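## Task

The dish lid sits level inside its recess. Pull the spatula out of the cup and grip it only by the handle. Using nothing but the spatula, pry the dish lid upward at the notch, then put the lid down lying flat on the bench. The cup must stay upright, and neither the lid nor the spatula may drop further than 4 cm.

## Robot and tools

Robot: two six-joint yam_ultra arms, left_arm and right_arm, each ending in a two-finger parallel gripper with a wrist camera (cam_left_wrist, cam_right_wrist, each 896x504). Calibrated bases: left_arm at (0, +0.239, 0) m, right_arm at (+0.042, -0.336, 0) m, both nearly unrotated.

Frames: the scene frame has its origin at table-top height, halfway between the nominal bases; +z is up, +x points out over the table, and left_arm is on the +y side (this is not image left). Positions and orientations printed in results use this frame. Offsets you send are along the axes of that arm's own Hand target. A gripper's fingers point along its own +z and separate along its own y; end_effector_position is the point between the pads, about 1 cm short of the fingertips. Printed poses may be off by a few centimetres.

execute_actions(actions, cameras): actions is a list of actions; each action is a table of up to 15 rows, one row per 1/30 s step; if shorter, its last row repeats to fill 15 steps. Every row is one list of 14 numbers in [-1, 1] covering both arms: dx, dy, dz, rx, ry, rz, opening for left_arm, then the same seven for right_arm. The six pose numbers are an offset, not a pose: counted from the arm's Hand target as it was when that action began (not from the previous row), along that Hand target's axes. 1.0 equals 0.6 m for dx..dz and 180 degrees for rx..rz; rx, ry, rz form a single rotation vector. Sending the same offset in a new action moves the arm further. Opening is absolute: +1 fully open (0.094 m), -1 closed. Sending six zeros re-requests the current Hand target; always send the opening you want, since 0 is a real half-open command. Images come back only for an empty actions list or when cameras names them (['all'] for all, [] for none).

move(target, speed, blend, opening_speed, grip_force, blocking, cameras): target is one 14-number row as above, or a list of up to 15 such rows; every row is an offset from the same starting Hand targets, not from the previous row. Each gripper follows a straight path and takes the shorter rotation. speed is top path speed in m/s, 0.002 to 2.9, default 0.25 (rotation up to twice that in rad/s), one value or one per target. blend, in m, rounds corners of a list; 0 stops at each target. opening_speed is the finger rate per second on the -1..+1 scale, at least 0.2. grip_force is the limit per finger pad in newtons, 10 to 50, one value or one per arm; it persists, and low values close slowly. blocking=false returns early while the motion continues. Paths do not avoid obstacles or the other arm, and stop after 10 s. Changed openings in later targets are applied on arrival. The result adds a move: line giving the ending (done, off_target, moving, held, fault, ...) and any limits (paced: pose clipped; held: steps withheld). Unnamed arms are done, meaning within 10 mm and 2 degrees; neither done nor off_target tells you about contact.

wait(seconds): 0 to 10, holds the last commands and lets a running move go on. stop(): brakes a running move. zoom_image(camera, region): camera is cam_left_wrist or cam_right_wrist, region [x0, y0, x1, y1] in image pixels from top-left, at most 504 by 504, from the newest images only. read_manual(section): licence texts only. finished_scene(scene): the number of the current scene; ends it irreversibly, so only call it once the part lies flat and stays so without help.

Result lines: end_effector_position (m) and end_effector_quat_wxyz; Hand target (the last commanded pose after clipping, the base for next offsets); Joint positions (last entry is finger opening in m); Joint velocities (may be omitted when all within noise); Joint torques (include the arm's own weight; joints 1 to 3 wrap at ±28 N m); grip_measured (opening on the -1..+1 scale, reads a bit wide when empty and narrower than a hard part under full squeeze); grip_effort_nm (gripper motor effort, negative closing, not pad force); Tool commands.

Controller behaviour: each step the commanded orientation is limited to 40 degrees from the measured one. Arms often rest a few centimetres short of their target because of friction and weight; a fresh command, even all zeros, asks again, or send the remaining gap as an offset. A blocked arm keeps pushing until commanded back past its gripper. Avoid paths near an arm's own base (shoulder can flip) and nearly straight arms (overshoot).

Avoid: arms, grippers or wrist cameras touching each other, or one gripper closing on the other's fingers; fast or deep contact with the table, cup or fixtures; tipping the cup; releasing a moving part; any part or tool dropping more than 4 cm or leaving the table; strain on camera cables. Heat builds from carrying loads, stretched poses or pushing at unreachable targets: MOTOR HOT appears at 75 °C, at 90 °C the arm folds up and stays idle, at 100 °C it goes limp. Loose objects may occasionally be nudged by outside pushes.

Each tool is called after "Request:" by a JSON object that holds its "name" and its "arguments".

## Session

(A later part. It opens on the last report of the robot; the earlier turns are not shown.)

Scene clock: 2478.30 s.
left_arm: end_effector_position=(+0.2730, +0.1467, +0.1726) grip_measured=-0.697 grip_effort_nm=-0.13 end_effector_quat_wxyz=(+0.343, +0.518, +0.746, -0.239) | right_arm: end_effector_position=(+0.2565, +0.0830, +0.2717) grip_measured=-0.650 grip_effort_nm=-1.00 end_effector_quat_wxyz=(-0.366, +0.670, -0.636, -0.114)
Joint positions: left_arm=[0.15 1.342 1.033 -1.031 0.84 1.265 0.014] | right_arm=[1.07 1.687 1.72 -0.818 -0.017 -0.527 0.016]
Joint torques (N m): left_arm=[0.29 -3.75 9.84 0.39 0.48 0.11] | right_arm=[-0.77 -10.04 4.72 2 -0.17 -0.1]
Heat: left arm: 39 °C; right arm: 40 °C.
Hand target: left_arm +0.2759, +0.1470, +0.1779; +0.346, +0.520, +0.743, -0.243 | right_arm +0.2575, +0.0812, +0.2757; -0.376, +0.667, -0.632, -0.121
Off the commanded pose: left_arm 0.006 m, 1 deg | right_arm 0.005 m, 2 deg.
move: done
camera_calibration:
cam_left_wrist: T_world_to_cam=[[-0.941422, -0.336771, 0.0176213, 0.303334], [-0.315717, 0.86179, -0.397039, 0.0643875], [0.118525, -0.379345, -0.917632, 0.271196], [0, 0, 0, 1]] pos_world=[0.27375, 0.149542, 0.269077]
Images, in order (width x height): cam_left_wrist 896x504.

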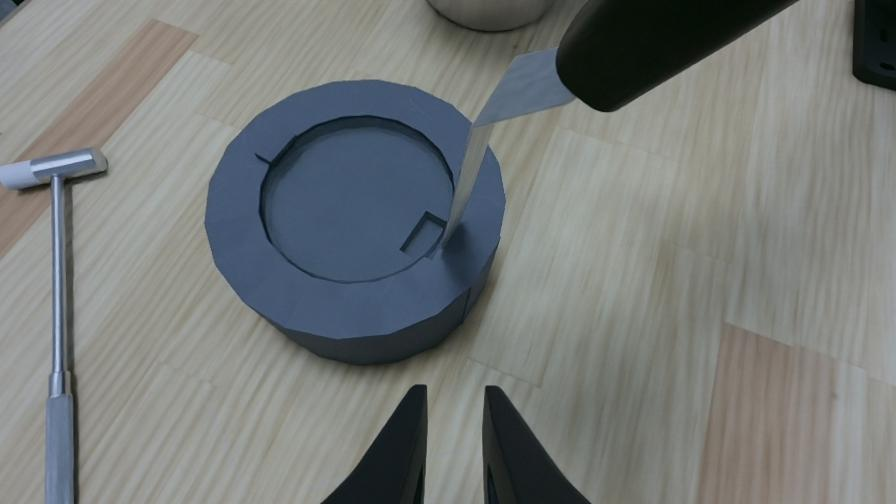

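Request:
{"name": "move", "arguments": {"target": [0.0627,-0.0788,0.0553,-0.1276,-0.0873,-0.0798,-0.7, 0,0,0,0,0,0,-1], "cameras": ["cam_left_wrist"], "speed": 0.2}}

Request:
{"name": "zoom_image", "arguments": {"camera": "cam_left_wrist", "region": [390, 150, 540, 300]}}

Scene clock: 2506.30 s.
left_arm: end_effector_position=(+0.2324, +0.1309, +0.1283) grip_measured=-0.697 grip_effort_nm=-0.13 end_effector_quat_wxyz=(+0.501, +0.305, +0.784, -0.201) | right_arm: end_effector_position=(+0.2565, +0.0829, +0.2718) grip_measured=-0.650 grip_effort_nm=-1.00 end_effector_quat_wxyz=(-0.366, +0.670, -0.636, -0.114)
Joint positions: left_arm=[0.019 0.602 0.256 -0.225 0.689 0.377 0.014] | right_arm=[1.07 1.686 1.72 -0.818 -0.017 -0.528 0.016]
Joint torques (N m): left_arm=[-0.65 -0.36 7.21 1.69 0.19 -0.03] | right_arm=[-0.79 -10.07 4.7 2.01 -0.17 -0.1]
Heat: left arm: 38 °C; right arm: 41 °C.
Hand target: left_arm +0.2318, +0.1296, +0.1278; +0.506, +0.307, +0.781, -0.200 | right_arm +0.2575, +0.0812, +0.2759; -0.376, +0.667, -0.632, -0.121
Off the commanded pose: left_arm 0.002 m, 1 deg | right_arm 0.004 m, 2 deg.
move: done
camera_calibration:
cam_left_wrist: T_world_to_cam=[[-0.691932, -0.721607, 0.0226492, 0.252371], [-0.568593, 0.525341, -0.633023, 0.180728], [0.444896, -0.450888, -0.773801, 0.144349], [0, 0, 0, 1]] pos_world=[0.213164, 0.152254, 0.220386]
Images, in order (width x height): cam_left_wrist 896x504.

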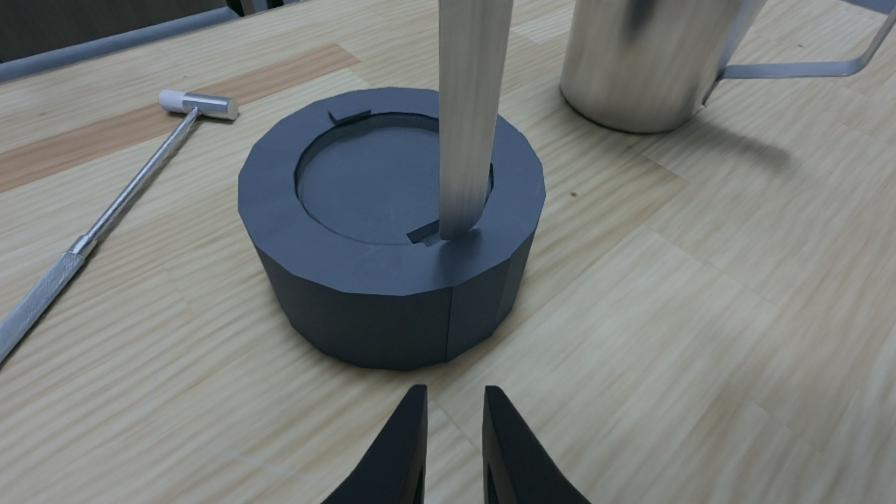

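Scaled by 3.360.

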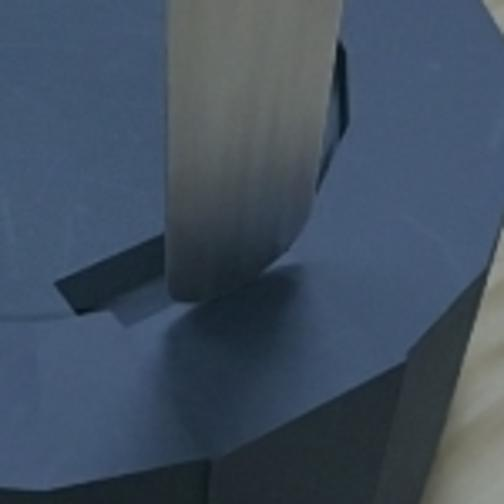

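Request:
{"name": "move", "arguments": {"target": [[0,0,0,0,0,0,-0.7, -0.052,-0.0003,-0.0302,0,0,0,-1],[0,0,0,0,0,0,-0.7, -0.018,-0.0085,-0.0068,0,0,0,-1],[0,0,0,0,0,0,-0.7, -0.0052,-0.0015,0.007,0,0,0,-1]], "cameras": ["cam_left_wrist"], "speed": 0.06, "blend": [0.003,0.003,0]}}

Request:
{"name": "zoom_image", "arguments": {"camera": "cam_left_wrist", "region": [390, 150, 540, 300]}}

Scene clock: 2540.87 s.
left_arm: end_effector_position=(+0.2325, +0.1310, +0.1283) grip_measured=-0.697 grip_effort_nm=-0.13 end_effector_quat_wxyz=(+0.501, +0.305, +0.785, -0.201) | right_arm: end_effector_position=(+0.2596, +0.0857, +0.2727) grip_measured=-0.650 grip_effort_nm=-1.00 end_effector_quat_wxyz=(-0.368, +0.668, -0.637, -0.113)
Joint positions: left_arm=[0.019 0.602 0.256 -0.225 0.688 0.377 0.014] | right_arm=[1.068 1.698 1.732 -0.814 -0.015 -0.527 0.016]
Joint torques (N m): left_arm=[-0.66 -0.38 7.17 1.7 0.15 -0.04] | right_arm=[-0.4 -9.44 5.19 2.02 -0.17 -0.08]
Heat: left arm: 35 °C; right arm: 42 °C.
Hand target: left_arm +0.2318, +0.1297, +0.1278; +0.506, +0.307, +0.781, -0.200 | right_arm +0.2592, +0.0862, +0.2754; -0.376, +0.667, -0.632, -0.121
Off the commanded pose: left_arm 0.002 m, 1 deg | right_arm 0.003 m, 1 deg.
move: done
camera_calibration:
cam_left_wrist: T_world_to_cam=[[-0.691334, -0.722187, 0.0224214, 0.25252], [-0.568923, 0.524964, -0.63304, 0.180927], [0.445403, -0.450398, -0.773794, 0.144242], [0, 0, 0, 1]] pos_world=[0.213263, 0.152354, 0.220486]
Images, in order (width x height): cam_left_wrist 896x504.

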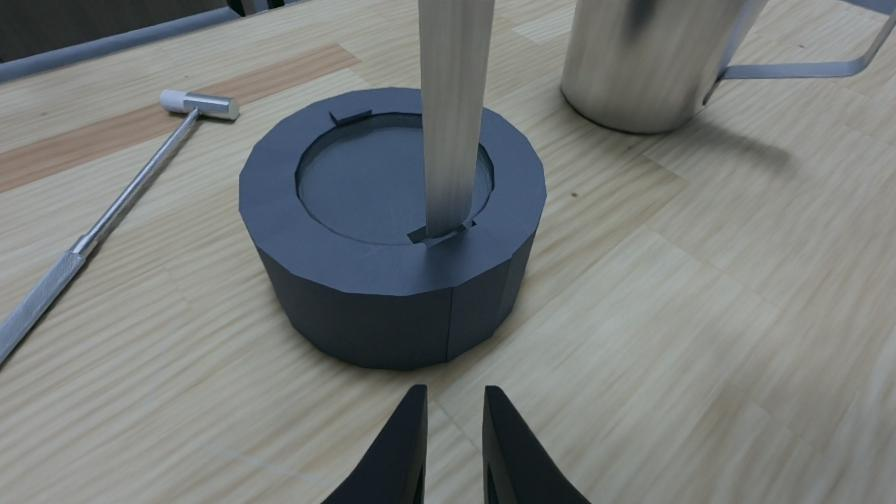

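Scaled by 3.360.

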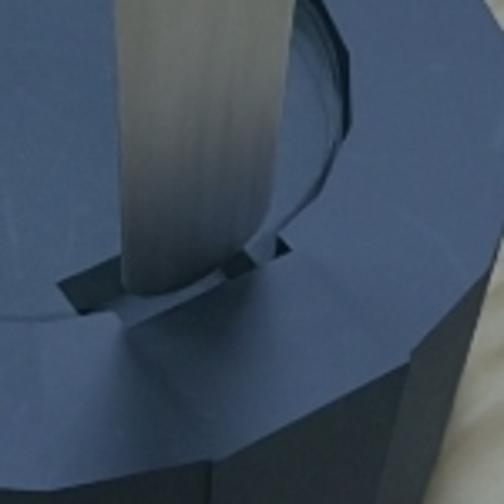

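Request:
{"name": "move", "arguments": {"target": [0,0,0,0,0,0,-0.7, 0.0123,0.0059,0.0097,0,0,0,-1], "cameras": ["cam_left_wrist"], "speed": 0.03}}

Request:
{"name": "zoom_image", "arguments": {"camera": "cam_left_wrist", "region": [390, 150, 540, 300]}}

Scene clock: 2557.43 s.
left_arm: end_effector_position=(+0.2325, +0.1310, +0.1283) grip_measured=-0.697 grip_effort_nm=-0.13 end_effector_quat_wxyz=(+0.501, +0.305, +0.785, -0.201) | right_arm: end_effector_position=(+0.2598, +0.0864, +0.2557) grip_measured=-0.650 grip_effort_nm=-1.00 end_effector_quat_wxyz=(-0.361, +0.671, -0.638, -0.111)
Joint positions: left_arm=[0.019 0.602 0.256 -0.225 0.688 0.377 0.014] | right_arm=[1.068 1.698 1.674 -0.772 -0.016 -0.529 0.016]
Joint torques (N m): left_arm=[-0.69 -0.38 7.16 1.7 0.17 -0.06] | right_arm=[-0.5 -10.95 5.29 1.96 -0.18 -0.07]
Heat: left arm: 34 °C; right arm: 43 °C.
Hand target: left_arm +0.2318, +0.1297, +0.1278; +0.506, +0.307, +0.781, -0.200 | right_arm +0.2589, +0.0847, +0.2654; -0.376, +0.667, -0.632, -0.121
Off the commanded pose: left_arm 0.002 m, 1 deg | right_arm 0.010 m, 2 deg.
move: done
camera_calibration:
cam_left_wrist: T_world_to_cam=[[-0.691334, -0.722187, 0.0224214, 0.25252], [-0.568923, 0.524964, -0.63304, 0.180927], [0.445403, -0.450398, -0.773794, 0.144242], [0, 0, 0, 1]] pos_world=[0.213263, 0.152354, 0.220486]
Images, in order (width x height): cam_left_wrist 896x504.

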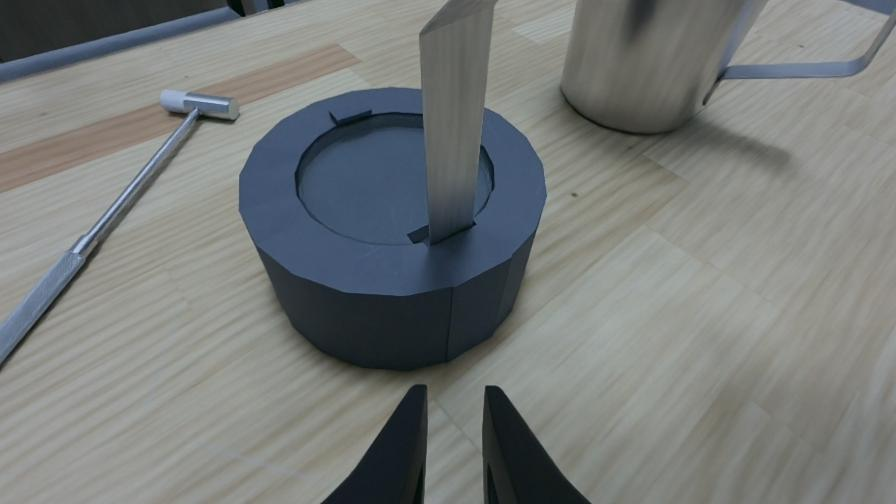

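Scaled by 3.360.

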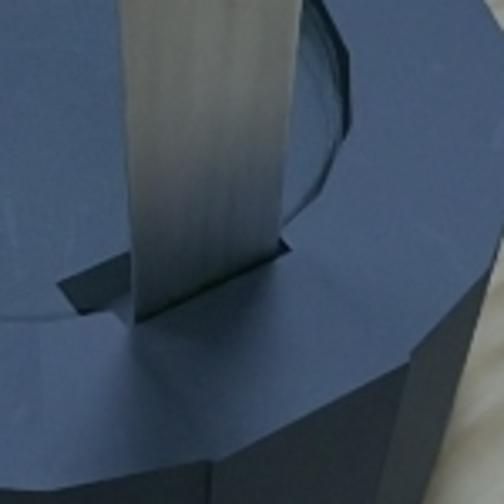

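Request:
{"name": "move", "arguments": {"target": [-0.09,0.0712,-0.0028,0.1276,0.0873,0.0798,-0.7, 0,0,0,0,0,0,-1], "cameras": ["cam_left_wrist"], "speed": 0.2}}

Request:
{"name": "zoom_image", "arguments": {"camera": "cam_left_wrist", "region": [400, 150, 500, 270]}}

Scene clock: 2688.37 s.
left_arm: end_effector_position=(+0.2731, +0.1468, +0.1722) grip_measured=-0.697 grip_effort_nm=-0.14 end_effector_quat_wxyz=(+0.343, +0.518, +0.746, -0.239) | right_arm: end_effector_position=(+0.2598, +0.0864, +0.2557) grip_measured=-0.650 grip_effort_nm=-1.00 end_effector_quat_wxyz=(-0.362, +0.671, -0.638, -0.111)
Joint positions: left_arm=[0.151 1.343 1.031 -1.029 0.84 1.264 0.014] | right_arm=[1.068 1.698 1.674 -0.772 -0.016 -0.529 0.016]
Joint torques (N m): left_arm=[0.27 -3.73 9.92 0.35 0.49 0.11] | right_arm=[-0.5 -10.93 5.27 1.97 -0.17 -0.07]
Heat: left arm: 35 °C; right arm: 43 °C.
Hand target: left_arm +0.2760, +0.1470, +0.1777; +0.346, +0.520, +0.743, -0.243 | right_arm +0.2589, +0.0847, +0.2654; -0.376, +0.667, -0.632, -0.120
Off the commanded pose: left_arm 0.006 m, 1 deg | right_arm 0.010 m, 2 deg.
move: done
camera_calibration:
cam_left_wrist: T_world_to_cam=[[-0.941123, -0.337551, 0.0186401, 0.30323], [-0.316832, 0.861437, -0.396918, 0.0644993], [0.117922, -0.379454, -0.917665, 0.271045], [0, 0, 0, 1]] pos_world=[0.27385, 0.149642, 0.268677]
Images, in order (width x height): cam_left_wrist 896x504.

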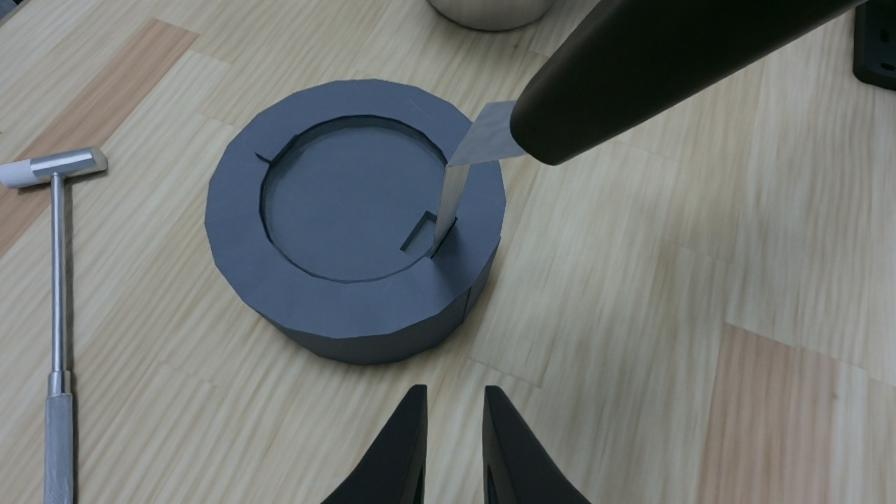

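Scaled by 4.200.

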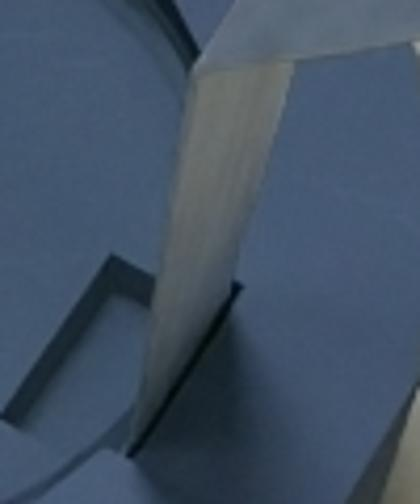

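Request:
{"name": "move", "arguments": {"target": [0,0,0,0,0,0,-0.7, -0.0001,0.0517,0.0018,0.0365,-0.0022,-0.0342,-1], "cameras": ["cam_left_wrist"], "speed": 0.04}}

Request:
{"name": "zoom_image", "arguments": {"camera": "cam_left_wrist", "region": [400, 150, 500, 270]}}

Scene clock: 2709.03 s.
left_arm: end_effector_position=(+0.2729, +0.1468, +0.1722) grip_measured=-0.697 grip_effort_nm=-0.13 end_effector_quat_wxyz=(+0.343, +0.518, +0.746, -0.239) | right_arm: end_effector_position=(+0.2335, +0.0889, +0.2428) grip_measured=-0.650 grip_effort_nm=-1.00 end_effector_quat_wxyz=(-0.404, +0.683, -0.606, -0.059)
Joint positions: left_arm=[0.151 1.343 1.031 -1.03 0.84 1.265 0.014] | right_arm=[1.188 1.614 1.487 -0.614 0.161 -0.554 0.016]
Joint torques (N m): left_arm=[0.24 -3.7 9.95 0.39 0.49 0.11] | right_arm=[0.49 -10.61 5.31 2.06 0.09 -0.05]
Heat: left arm: 35 °C; right arm: 43 °C.
Hand target: left_arm +0.2760, +0.1470, +0.1777; +0.346, +0.520, +0.743, -0.243 | right_arm +0.2302, +0.0880, +0.2538; -0.422, +0.677, -0.600, -0.066
Off the commanded pose: left_arm 0.006 m, 1 deg | right_arm 0.012 m, 2 deg.
move: off_target (right_arm)
camera_calibration:
cam_left_wrist: T_world_to_cam=[[-0.941267, -0.337143, 0.0187575, 0.303083], [-0.316514, 0.861595, -0.396828, 0.064333], [0.117626, -0.379458, -0.917701, 0.271148], [0, 0, 0, 1]] pos_world=[0.27375, 0.149642, 0.268677]
Images, in order (width x height): cam_left_wrist 896x504.

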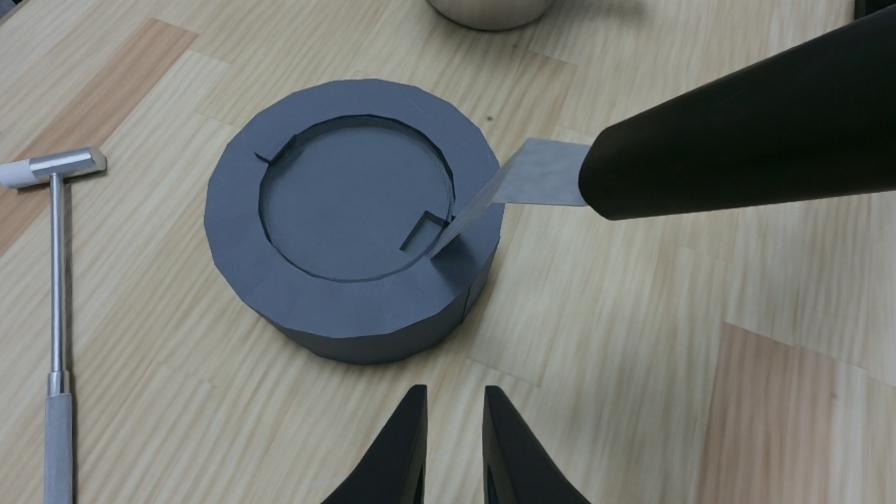

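Scaled by 4.200.

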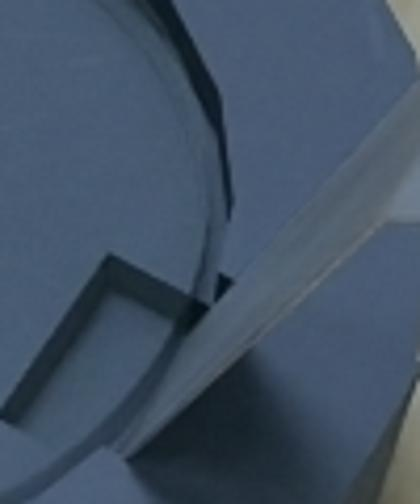

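Request:
{"name": "move", "arguments": {"target": [0,0,0,0,0,0,-0.7, -0.0085,0.038,-0.0077,0.0265,0.0009,-0.0254,-1], "cameras": ["cam_left_wrist"], "speed": 0.04}}

Request:
{"name": "zoom_image", "arguments": {"camera": "cam_left_wrist", "region": [380, 150, 520, 290]}}

Scene clock: 2741.37 s.
left_arm: end_effector_position=(+0.2729, +0.1468, +0.1722) grip_measured=-0.697 grip_effort_nm=-0.13 end_effector_quat_wxyz=(+0.343, +0.518, +0.746, -0.239) | right_arm: end_effector_position=(+0.2137, +0.0922, +0.2324) grip_measured=-0.650 grip_effort_nm=-1.00 end_effector_quat_wxyz=(-0.430, +0.687, -0.585, -0.013)
Joint positions: left_arm=[0.151 1.343 1.031 -1.03 0.84 1.265 0.014] | right_arm=[1.291 1.59 1.389 -0.524 0.317 -0.566 0.016]
Joint torques (N m): left_arm=[0.24 -3.71 9.91 0.38 0.49 0.11] | right_arm=[1.01 -11.37 5.65 1.99 0.16 -0.11]
Heat: left arm: 35 °C; right arm: 43 °C.
Hand target: left_arm +0.2760, +0.1470, +0.1777; +0.346, +0.520, +0.743, -0.243 | right_arm +0.2072, +0.0906, +0.2485; -0.451, +0.682, -0.575, -0.023
Off the commanded pose: left_arm 0.006 m, 1 deg | right_arm 0.017 m, 3 deg.
move: off_target (right_arm)
camera_calibration:
cam_left_wrist: T_world_to_cam=[[-0.941267, -0.337143, 0.0187575, 0.303083], [-0.316514, 0.861595, -0.396828, 0.064333], [0.117626, -0.379458, -0.917701, 0.271148], [0, 0, 0, 1]] pos_world=[0.27375, 0.149642, 0.268677]
Images, in order (width x height): cam_left_wrist 896x504.

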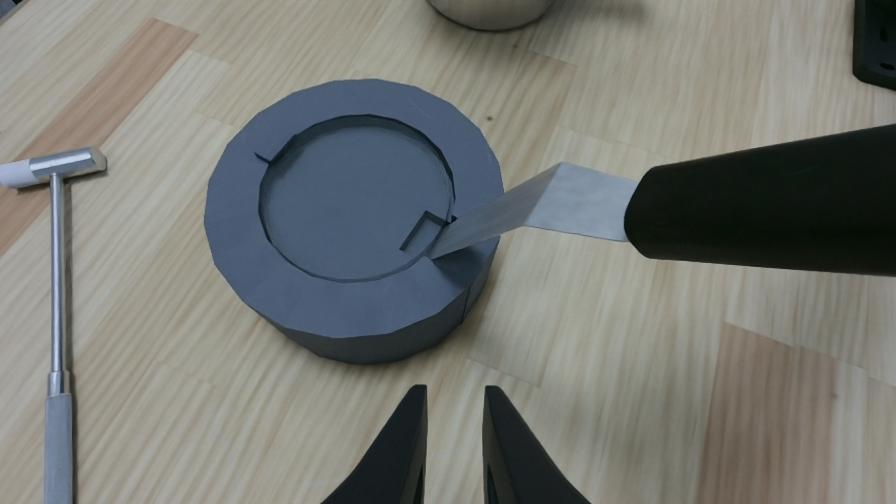

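Scaled by 3.600.

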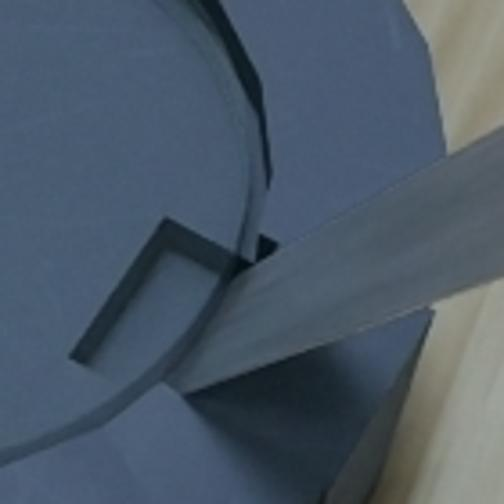

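Request:
{"name": "move", "arguments": {"target": [0,0,0,0,0,0,-0.7, -0.0127,0.0355,-0.012,0.028,0.0009,-0.0269,-1], "cameras": ["cam_left_wrist"], "speed": 0.04}}

Request:
{"name": "zoom_image", "arguments": {"camera": "cam_left_wrist", "region": [380, 150, 520, 290]}}

Scene clock: 2765.20 s.
left_arm: end_effector_position=(+0.2729, +0.1468, +0.1722) grip_measured=-0.697 grip_effort_nm=-0.13 end_effector_quat_wxyz=(+0.343, +0.518, +0.746, -0.239) | right_arm: end_effector_position=(+0.1856, +0.0964, +0.2327) grip_measured=-0.650 grip_effort_nm=-1.00 end_effector_quat_wxyz=(-0.463, +0.696, -0.549, +0.028)
Joint positions: left_arm=[0.151 1.343 1.031 -1.03 0.84 1.265 0.014] | right_arm=[1.41 1.566 1.317 -0.446 0.47 -0.602 0.016]
Joint torques (N m): left_arm=[0.25 -3.69 9.92 0.39 0.47 0.11] | right_arm=[0.5 -10.39 5.46 1.99 0.33 -0.04]
Heat: left arm: 35 °C; right arm: 43 °C.
Hand target: left_arm +0.2760, +0.1470, +0.1777; +0.346, +0.520, +0.743, -0.243 | right_arm +0.1839, +0.0932, +0.2444; -0.480, +0.686, -0.547, +0.022
Off the commanded pose: left_arm 0.006 m, 1 deg | right_arm 0.012 m, 2 deg.
move: off_target (right_arm)
camera_calibration:
cam_left_wrist: T_world_to_cam=[[-0.941267, -0.337143, 0.0187575, 0.303083], [-0.316514, 0.861595, -0.396828, 0.064333], [0.117626, -0.379458, -0.917701, 0.271148], [0, 0, 0, 1]] pos_world=[0.27375, 0.149642, 0.268677]
Images, in order (width x height): cam_left_wrist 896x504.

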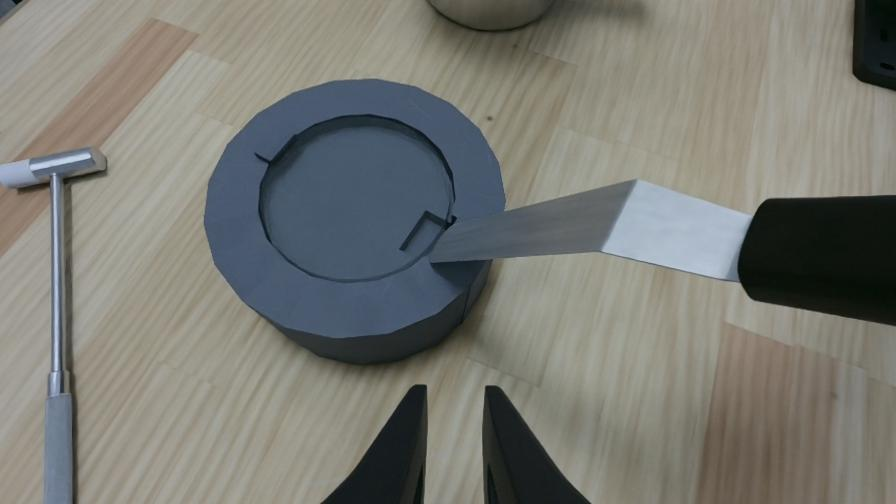

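Scaled by 3.600.

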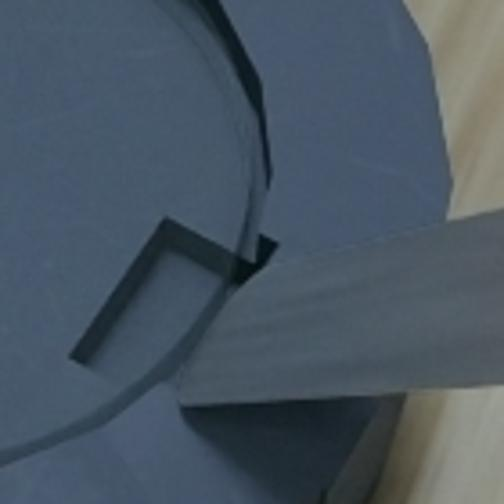

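Request:
{"name": "move", "arguments": {"target": [[0,0,0,0,0,0,-0.7, -0.0248,-0.0341,-0.027,0,0,0,-1],[0.0627,-0.0788,0.0553,-0.1276,-0.0873,-0.0798,-0.7, -0.0102,-0.1492,0.0002,-0.0911,0,0.0865,-1]], "cameras": ["cam_left_wrist"], "speed": 0.1}}

Request:
{"name": "zoom_image", "arguments": {"camera": "cam_left_wrist", "region": [390, 190, 510, 270]}}

Request:
{"name": "zoom_image", "arguments": {"camera": "cam_left_wrist", "region": [230, 80, 560, 380]}}

Scene clock: 2828.00 s.
left_arm: end_effector_position=(+0.2325, +0.1309, +0.1280) grip_measured=-0.697 grip_effort_nm=-0.13 end_effector_quat_wxyz=(+0.501, +0.305, +0.785, -0.201) | right_arm: end_effector_position=(+0.2450, +0.0884, +0.3051) grip_measured=-0.650 grip_effort_nm=-1.00 end_effector_quat_wxyz=(-0.377, +0.670, -0.630, -0.114)
Joint positions: left_arm=[0.019 0.604 0.256 -0.224 0.689 0.377 0.014] | right_arm=[1.109 1.709 1.868 -0.919 0.013 -0.511 0.016]
Joint torques (N m): left_arm=[-0.72 -0.47 7.17 1.66 0.12 -0.07] | right_arm=[-0.44 -6.37 8.96 1.64 -0.16 0.04]
Heat: left arm: 35 °C; right arm: 42 °C.
Hand target: left_arm +0.2319, +0.1296, +0.1276; +0.506, +0.307, +0.781, -0.200 | right_arm +0.2468, +0.0927, +0.3084; -0.376, +0.667, -0.632, -0.121
Off the commanded pose: left_arm 0.001 m, 1 deg | right_arm 0.006 m, 1 deg.
move: done
camera_calibration:
cam_left_wrist: T_world_to_cam=[[-0.691956, -0.721572, 0.0230472, 0.252284], [-0.569058, 0.525501, -0.632473, 0.180664], [0.444263, -0.450759, -0.774239, 0.144316], [0, 0, 0, 1]] pos_world=[0.213264, 0.152154, 0.220186]
Images, in order (width x height): cam_left_wrist 896x504.

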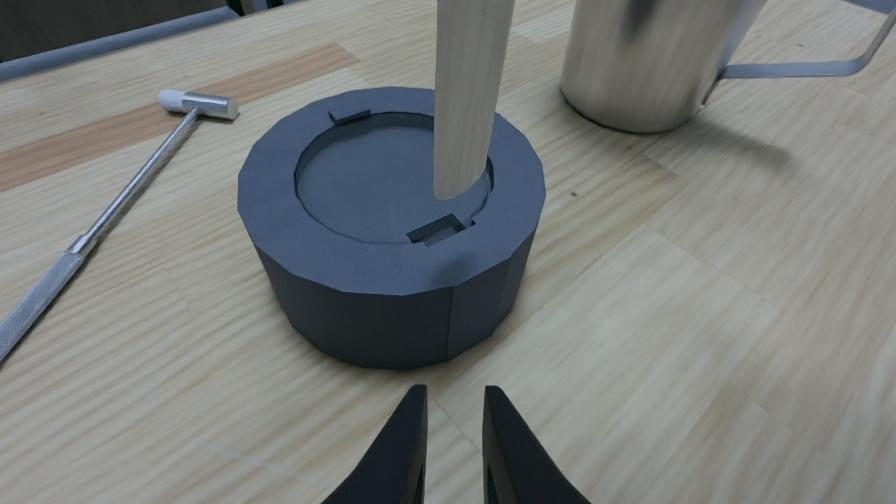

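Scaled by 4.200.

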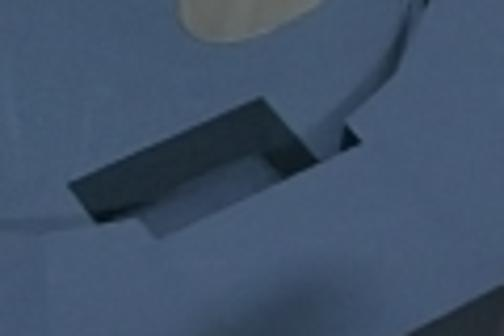

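Scaled by 1.527.

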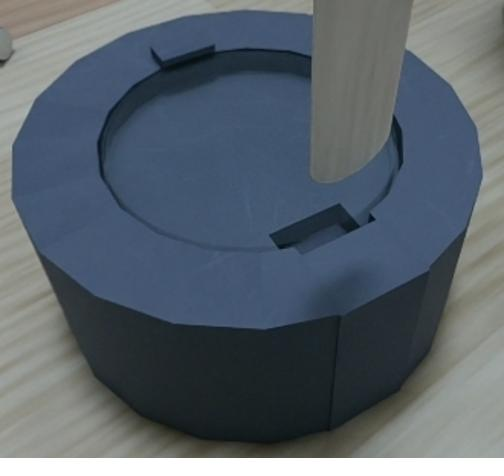

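Request:
{"name": "move", "arguments": {"target": [[0,0,0,0,0,0,-0.7, 0.034,-0.008,0.0235,0,0,0,-1],[0,0,0,0,0,0,-0.7, 0.0467,-0.001,0.0372,0,0,0,-1]], "cameras": ["cam_left_wrist"], "speed": 0.06, "blend": [0.003,0]}}

Request:
{"name": "zoom_image", "arguments": {"camera": "cam_left_wrist", "region": [390, 150, 540, 300]}}

Scene clock: 2856.93 s.
left_arm: end_effector_position=(+0.2326, +0.1310, +0.1281) grip_measured=-0.697 grip_effort_nm=-0.13 end_effector_quat_wxyz=(+0.501, +0.305, +0.785, -0.201) | right_arm: end_effector_position=(+0.2603, +0.0873, +0.2671) grip_measured=-0.650 grip_effort_nm=-1.00 end_effector_quat_wxyz=(-0.363, +0.670, -0.638, -0.112)
Joint positions: left_arm=[0.019 0.604 0.256 -0.223 0.688 0.377 0.014] | right_arm=[1.068 1.709 1.731 -0.813 -0.016 -0.527 0.016]
Joint torques (N m): left_arm=[-0.65 -0.47 7.16 1.69 0.15 -0.06] | right_arm=[-0.4 -10.66 5.24 1.96 -0.17 -0.08]
Heat: left arm: 34 °C; right arm: 41 °C.
Hand target: left_arm +0.2319, +0.1296, +0.1276; +0.506, +0.307, +0.780, -0.200 | right_arm +0.2592, +0.0862, +0.2754; -0.376, +0.667, -0.632, -0.121
Off the commanded pose: left_arm 0.002 m, 1 deg | right_arm 0.008 m, 2 deg.
move: done
camera_calibration:
cam_left_wrist: T_world_to_cam=[[-0.6916, -0.721914, 0.0230007, 0.252412], [-0.56924, 0.525183, -0.632573, 0.180778], [0.444584, -0.45058, -0.774159, 0.144204], [0, 0, 0, 1]] pos_world=[0.213364, 0.152254, 0.220186]
Images, in order (width x height): cam_left_wrist 896x504.

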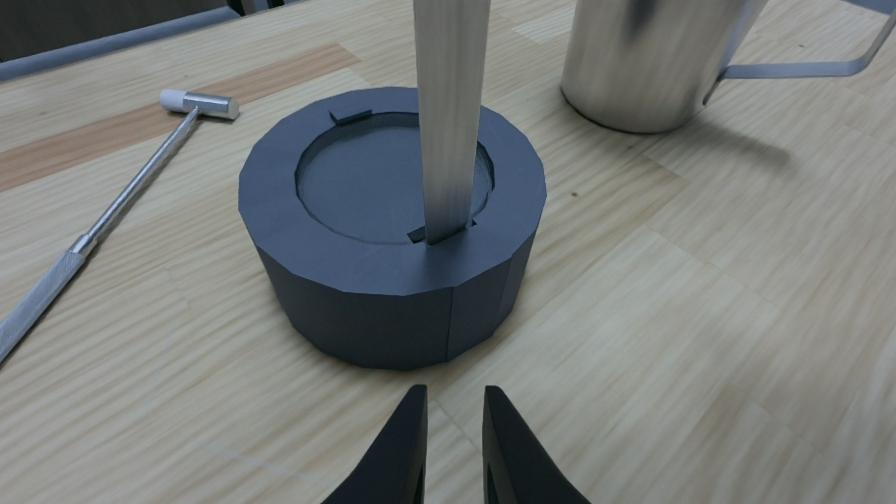

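Scaled by 3.360.

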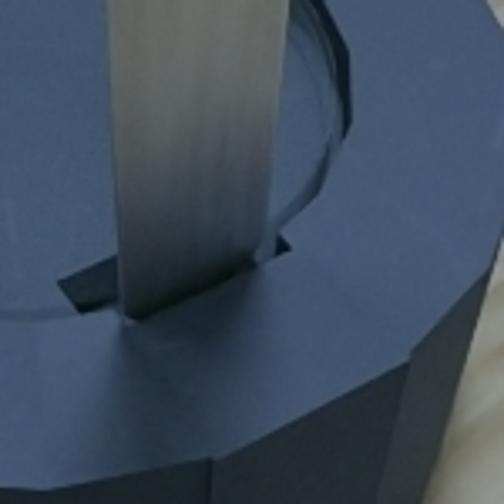

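Request:
{"name": "move", "arguments": {"target": [0,0,0,0,0,0,-0.7, 0.0123,0.0059,0.0097,0,0,0,-1], "cameras": ["cam_left_wrist"], "speed": 0.03}}

Request:
{"name": "zoom_image", "arguments": {"camera": "cam_left_wrist", "region": [390, 150, 540, 300]}}

Scene clock: 2863.60 s.
left_arm: end_effector_position=(+0.2326, +0.1310, +0.1281) grip_measured=-0.697 grip_effort_nm=-0.13 end_effector_quat_wxyz=(+0.501, +0.305, +0.785, -0.201) | right_arm: end_effector_position=(+0.2603, +0.0871, +0.2537) grip_measured=-0.650 grip_effort_nm=-1.00 end_effector_quat_wxyz=(-0.360, +0.672, -0.638, -0.110)
Joint positions: left_arm=[0.019 0.604 0.256 -0.223 0.688 0.377 0.014] | right_arm=[1.067 1.703 1.676 -0.772 -0.016 -0.53 0.016]
Joint torques (N m): left_arm=[-0.69 -0.44 7.17 1.69 0.17 -0.04] | right_arm=[-0.51 -11.49 5.19 1.97 -0.17 -0.05]
Heat: left arm: 34 °C; right arm: 42 °C.
Hand target: left_arm +0.2319, +0.1296, +0.1276; +0.506, +0.307, +0.780, -0.200 | right_arm +0.2590, +0.0847, +0.2656; -0.376, +0.667, -0.632, -0.121
Off the commanded pose: left_arm 0.002 m, 1 deg | right_arm 0.012 m, 2 deg.
move: off_target (right_arm)
camera_calibration:
cam_left_wrist: T_world_to_cam=[[-0.6916, -0.721914, 0.0230007, 0.252412], [-0.56924, 0.525183, -0.632573, 0.180778], [0.444584, -0.45058, -0.774159, 0.144204], [0, 0, 0, 1]] pos_world=[0.213364, 0.152254, 0.220186]
Images, in order (width x height): cam_left_wrist 896x504.

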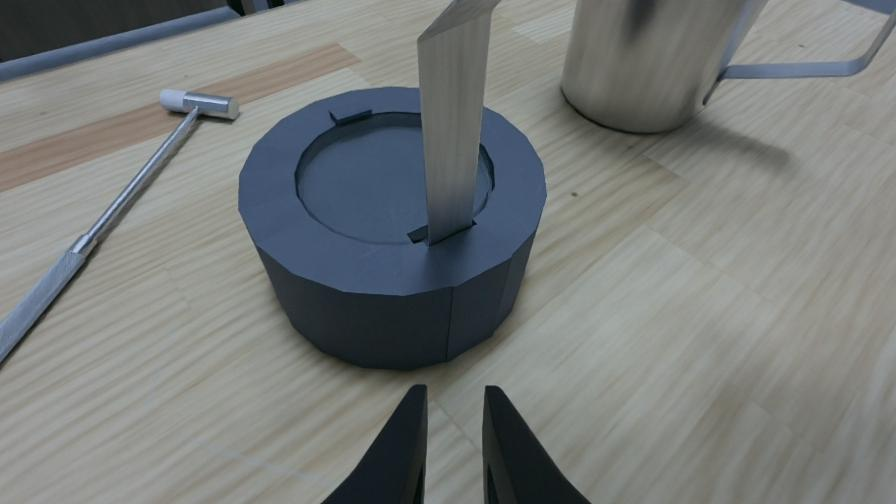

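Scaled by 3.360.

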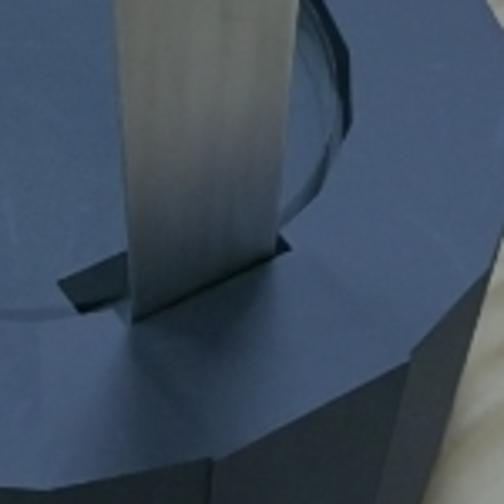

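Request:
{"name": "move", "arguments": {"target": [-0.09,0.0712,-0.0028,0.1276,0.0873,0.0798,-0.7, 0,0,0,0,0,0,-1], "cameras": [], "speed": 0.2}}

Request:
{"name": "move", "arguments": {"target": [[0,0,0,0,0,0,-0.7, -0.0001,0.0517,0.0018,0.0365,-0.0022,-0.0342,-1]], "cameras": ["cam_left_wrist"], "speed": 0.04}}

Request:
{"name": "zoom_image", "arguments": {"camera": "cam_left_wrist", "region": [380, 150, 520, 290]}}

Scene clock: 2891.30 s.
left_arm: end_effector_position=(+0.2731, +0.1467, +0.1721) grip_measured=-0.697 grip_effort_nm=-0.13 end_effector_quat_wxyz=(+0.343, +0.518, +0.746, -0.239) | right_arm: end_effector_position=(+0.2604, +0.0874, +0.2540) grip_measured=-0.650 grip_effort_nm=-1.00 end_effector_quat_wxyz=(-0.360, +0.672, -0.638, -0.111)
Joint positions: left_arm=[0.15 1.343 1.031 -1.029 0.84 1.264 0.014] | right_arm=[1.067 1.703 1.676 -0.771 -0.017 -0.53 0.016]
Joint torques (N m): left_arm=[0.27 -3.74 9.91 0.38 0.48 0.11] | right_arm=[-0.51 -11.52 5.18 1.96 -0.17 -0.06]
Heat: left arm: 34 °C; right arm: 43 °C.
Hand target: left_arm +0.2761, +0.1470, +0.1776; +0.346, +0.520, +0.742, -0.243 | right_arm +0.2590, +0.0848, +0.2656; -0.376, +0.667, -0.632, -0.121
Off the commanded pose: left_arm 0.006 m, 1 deg | right_arm 0.012 m, 2 deg.
move: off_target (right_arm)
No camera images: "cameras" was empty.

Scene clock: 2893.67 s.
left_arm: end_effector_position=(+0.2730, +0.1467, +0.1720) grip_measured=-0.697 grip_effort_nm=-0.13 end_effector_quat_wxyz=(+0.343, +0.518, +0.746, -0.239) | right_arm: end_effector_position=(+0.2336, +0.0887, +0.2428) grip_measured=-0.650 grip_effort_nm=-1.00 end_effector_quat_wxyz=(-0.404, +0.682, -0.606, -0.059)
Joint positions: left_arm=[0.15 1.343 1.031 -1.029 0.84 1.265 0.014] | right_arm=[1.188 1.614 1.486 -0.614 0.16 -0.553 0.016]
Joint torques (N m): left_arm=[0.27 -3.67 9.98 0.39 0.48 0.12] | right_arm=[0.47 -10.59 5.31 2.06 0.09 -0.05]
Heat: left arm: 34 °C; right arm: 43 °C.
Hand target: left_arm +0.2761, +0.1469, +0.1776; +0.346, +0.520, +0.742, -0.243 | right_arm +0.2303, +0.0880, +0.2540; -0.422, +0.677, -0.600, -0.067
Off the commanded pose: left_arm 0.006 m, 1 deg | right_arm 0.012 m, 2 deg.
move: off_target (right_arm)
camera_calibration:
cam_left_wrist: T_world_to_cam=[[-0.941388, -0.336801, 0.0188033, 0.303117], [-0.316226, 0.861729, -0.396767, 0.0642565], [0.117428, -0.379458, -0.917727, 0.270976], [0, 0, 0, 1]] pos_world=[0.27385, 0.149542, 0.268477]
Images, in order (width x height): cam_left_wrist 896x504.

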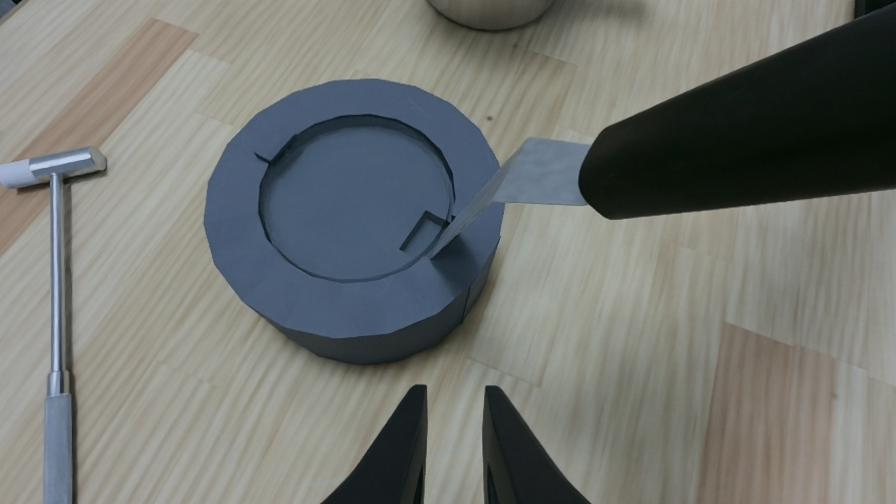

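Scaled by 3.600.

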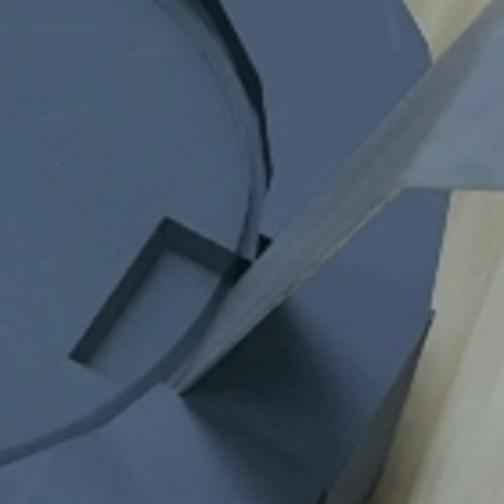

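Request:
{"name": "move", "arguments": {"target": [0,0,0,0,0,0,-0.7, -0.0085,0.038,-0.0077,0.0265,0.0009,-0.0254,-1], "cameras": [], "speed": 0.04}}

Scene clock: 2905.27 s.
left_arm: end_effector_position=(+0.2730, +0.1467, +0.1720) grip_measured=-0.697 grip_effort_nm=-0.14 end_effector_quat_wxyz=(+0.343, +0.518, +0.746, -0.239) | right_arm: end_effector_position=(+0.2138, +0.0921, +0.2326) grip_measured=-0.650 grip_effort_nm=-1.00 end_effector_quat_wxyz=(-0.430, +0.687, -0.585, -0.013)
Joint positions: left_arm=[0.15 1.343 1.031 -1.029 0.84 1.265 0.014] | right_arm=[1.291 1.589 1.389 -0.524 0.317 -0.565 0.016]
Joint torques (N m): left_arm=[0.29 -3.73 9.94 0.38 0.48 0.11] | right_arm=[1.02 -11.37 5.67 2 0.15 -0.11]
Heat: left arm: 34 °C; right arm: 43 °C.
Hand target: left_arm +0.2761, +0.1469, +0.1776; +0.346, +0.520, +0.742, -0.243 | right_arm +0.2073, +0.0906, +0.2489; -0.451, +0.682, -0.575, -0.024
Off the commanded pose: left_arm 0.006 m, 1 deg | right_arm 0.018 m, 3 deg.
move: off_target (right_arm)
No camera images: "cameras" was empty.

Request:
{"name": "move", "arguments": {"target": [0,0,0,0,0,0,-0.7, 0.0058,0.0408,0.0073,0.028,0.0009,-0.0269,-1], "cameras": ["cam_left_wrist"], "speed": 0.04}}

Request:
{"name": "zoom_image", "arguments": {"camera": "cam_left_wrist", "region": [380, 150, 520, 290]}}

Scene clock: 2917.90 s.
left_arm: end_effector_position=(+0.2730, +0.1467, +0.1720) grip_measured=-0.697 grip_effort_nm=-0.13 end_effector_quat_wxyz=(+0.343, +0.518, +0.746, -0.239) | right_arm: end_effector_position=(+0.1953, +0.0934, +0.2198) grip_measured=-0.650 grip_effort_nm=-1.00 end_effector_quat_wxyz=(-0.465, +0.686, -0.559, +0.027)
Joint positions: left_arm=[0.15 1.343 1.031 -1.029 0.84 1.265 0.014] | right_arm=[1.385 1.563 1.26 -0.383 0.464 -0.594 0.016]
Joint torques (N m): left_arm=[0.27 -3.67 9.92 0.38 0.49 0.11] | right_arm=[0.77 -10.07 5.37 2.06 0.21 -0.26]
Heat: left arm: 34 °C; right arm: 43 °C.
Hand target: left_arm +0.2761, +0.1469, +0.1776; +0.346, +0.520, +0.742, -0.243 | right_arm +0.1908, +0.0925, +0.2298; -0.480, +0.685, -0.547, +0.022
Off the commanded pose: left_arm 0.006 m, 1 deg | right_arm 0.011 m, 2 deg.
move: off_target (right_arm)
camera_calibration:
cam_left_wrist: T_world_to_cam=[[-0.941388, -0.336801, 0.0188033, 0.303117], [-0.316226, 0.861729, -0.396767, 0.0642565], [0.117428, -0.379458, -0.917727, 0.270976], [0, 0, 0, 1]] pos_world=[0.27385, 0.149542, 0.268477]
Images, in order (width x height): cam_left_wrist 896x504.

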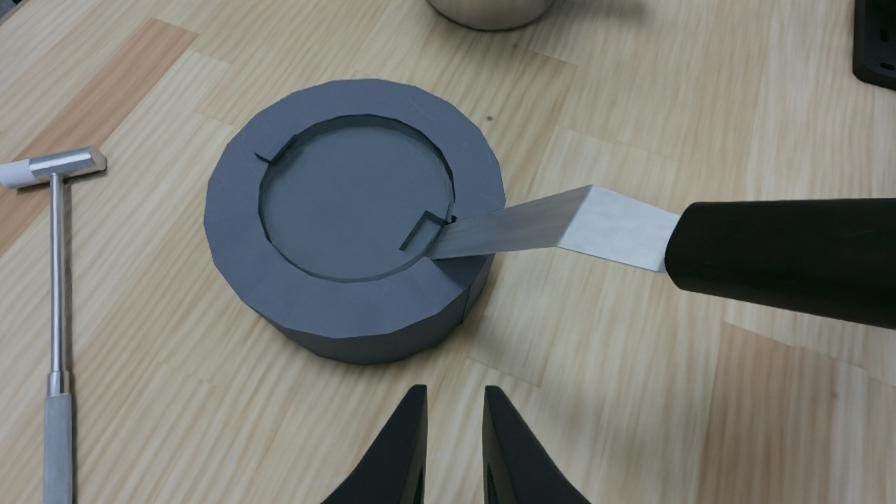

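Scaled by 3.600.

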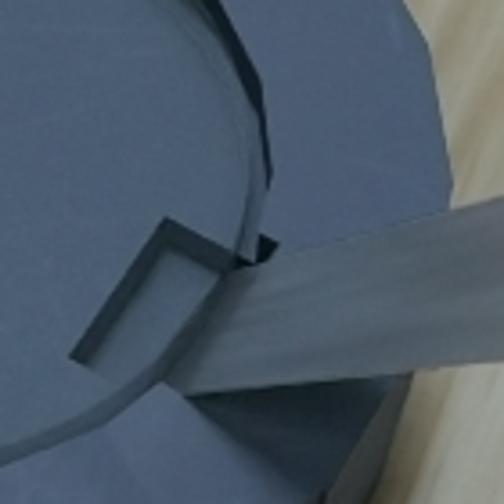

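Request:
{"name": "move", "arguments": {"target": [0,0,0,0,0,0,-0.7, 0.0002,0.0588,0.0022,0.0413,0.0015,-0.0397,-1], "cameras": ["cam_left_wrist"], "speed": 0.04}}

Request:
{"name": "zoom_image", "arguments": {"camera": "cam_left_wrist", "region": [380, 150, 520, 290]}}

Scene clock: 2946.67 s.
left_arm: end_effector_position=(+0.2730, +0.1467, +0.1720) grip_measured=-0.697 grip_effort_nm=-0.13 end_effector_quat_wxyz=(+0.343, +0.518, +0.746, -0.239) | right_arm: end_effector_position=(+0.1672, +0.0961, +0.2022) grip_measured=-0.650 grip_effort_nm=-1.00 end_effector_quat_wxyz=(-0.511, +0.692, -0.502, +0.090)
Joint positions: left_arm=[0.15 1.343 1.031 -1.029 0.84 1.265 0.014] | right_arm=[1.517 1.563 1.099 -0.162 0.663 -0.698 0.016]
Joint torques (N m): left_arm=[0.29 -3.7 9.89 0.38 0.48 0.11] | right_arm=[0.51 -8.06 5.55 1.99 0.4 -0.04]
Heat: left arm: 35 °C; right arm: 44 °C.
Hand target: left_arm +0.2761, +0.1469, +0.1776; +0.346, +0.520, +0.742, -0.243 | right_arm +0.1660, +0.0953, +0.2050; -0.520, +0.685, -0.502, +0.089
Off the commanded pose: left_arm 0.006 m, 1 deg | right_arm 0.003 m, 1 deg.
move: done
camera_calibration:
cam_left_wrist: T_world_to_cam=[[-0.941388, -0.336801, 0.0188033, 0.303117], [-0.316226, 0.861729, -0.396767, 0.0642565], [0.117428, -0.379458, -0.917727, 0.270976], [0, 0, 0, 1]] pos_world=[0.27385, 0.149542, 0.268477]
Images, in order (width x height): cam_left_wrist 896x504.

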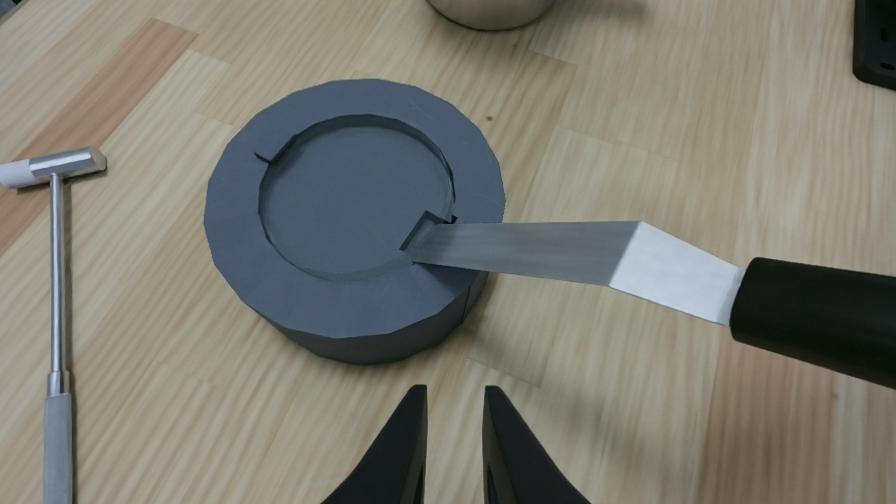

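Scaled by 3.600.

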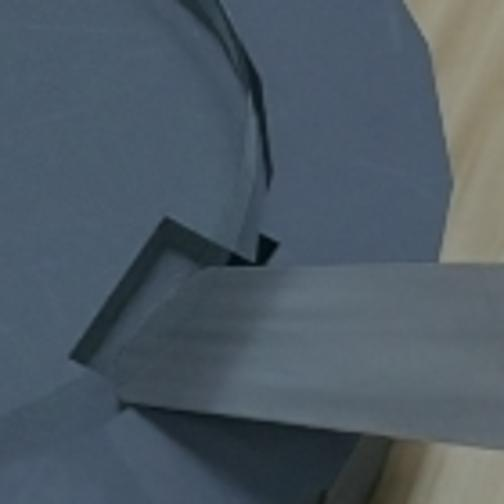

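Request:
{"name": "zoom_image", "arguments": {"camera": "cam_left_wrist", "region": [190, 60, 530, 380]}}

Scaled by 1.482.

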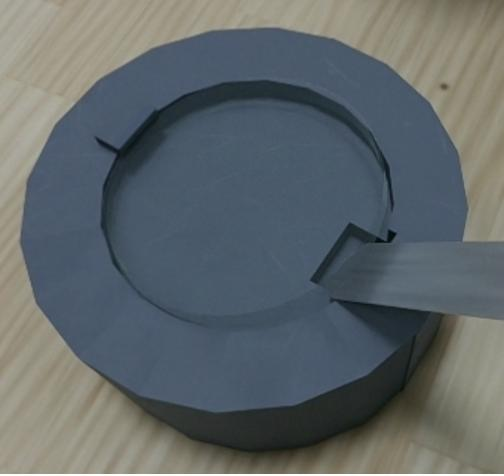

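Request:
{"name": "move", "arguments": {"target": [0.0983,0.0022,0.0487,-0.0497,-0.1385,-0.0258,-0.7, 0,0,0,0,0,0,-1], "cameras": ["cam_left_wrist"], "speed": 0.12}}

Request:
{"name": "zoom_image", "arguments": {"camera": "cam_left_wrist", "region": [300, 100, 700, 400]}}

Scene clock: 2992.43 s.
left_arm: end_effector_position=(+0.2744, +0.1636, +0.1123) grip_measured=-0.697 grip_effort_nm=-0.13 end_effector_quat_wxyz=(+0.520, +0.399, +0.695, -0.297) | right_arm: end_effector_position=(+0.1672, +0.0962, +0.2023) grip_measured=-0.650 grip_effort_nm=-1.00 end_effector_quat_wxyz=(-0.511, +0.692, -0.502, +0.090)
Joint positions: left_arm=[0.367 1.364 0.478 -0.19 1.243 1.054 0.014] | right_arm=[1.517 1.563 1.099 -0.162 0.663 -0.698 0.016]
Joint torques (N m): left_arm=[0.25 -4.21 5.53 0.99 0.68 0] | right_arm=[0.5 -8.03 5.61 2.01 0.39 -0.05]
Heat: left arm: 35 °C; right arm: 45 °C.
Hand target: left_arm +0.2720, +0.1620, +0.1137; +0.527, +0.397, +0.687, -0.305 | right_arm +0.1660, +0.0951, +0.2051; -0.520, +0.685, -0.502, +0.089
Off the commanded pose: left_arm 0.003 m, 1 deg | right_arm 0.003 m, 1 deg.
move: done
camera_calibration:
cam_left_wrist: T_world_to_cam=[[-0.872027, -0.489364, 0.00960484, 0.318212], [-0.336948, 0.585962, -0.736963, 0.115447], [0.355016, -0.645888, -0.675864, 0.173577], [0, 0, 0, 1]] pos_world=[0.254767, 0.200185, 0.199338]
Images, in order (width x height): cam_left_wrist 896x504.

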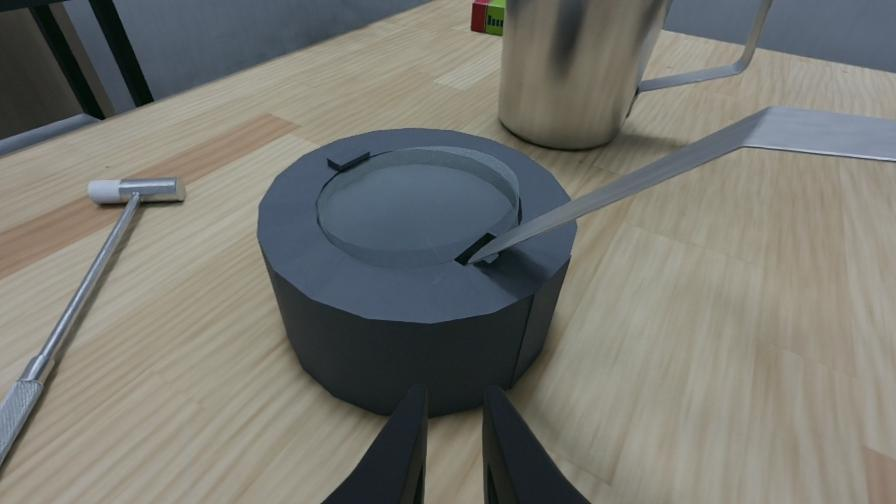

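Scaled by 1.260.

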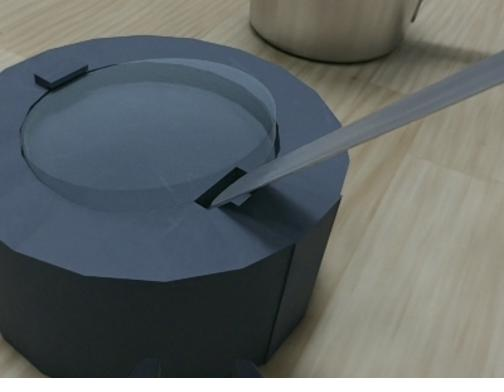

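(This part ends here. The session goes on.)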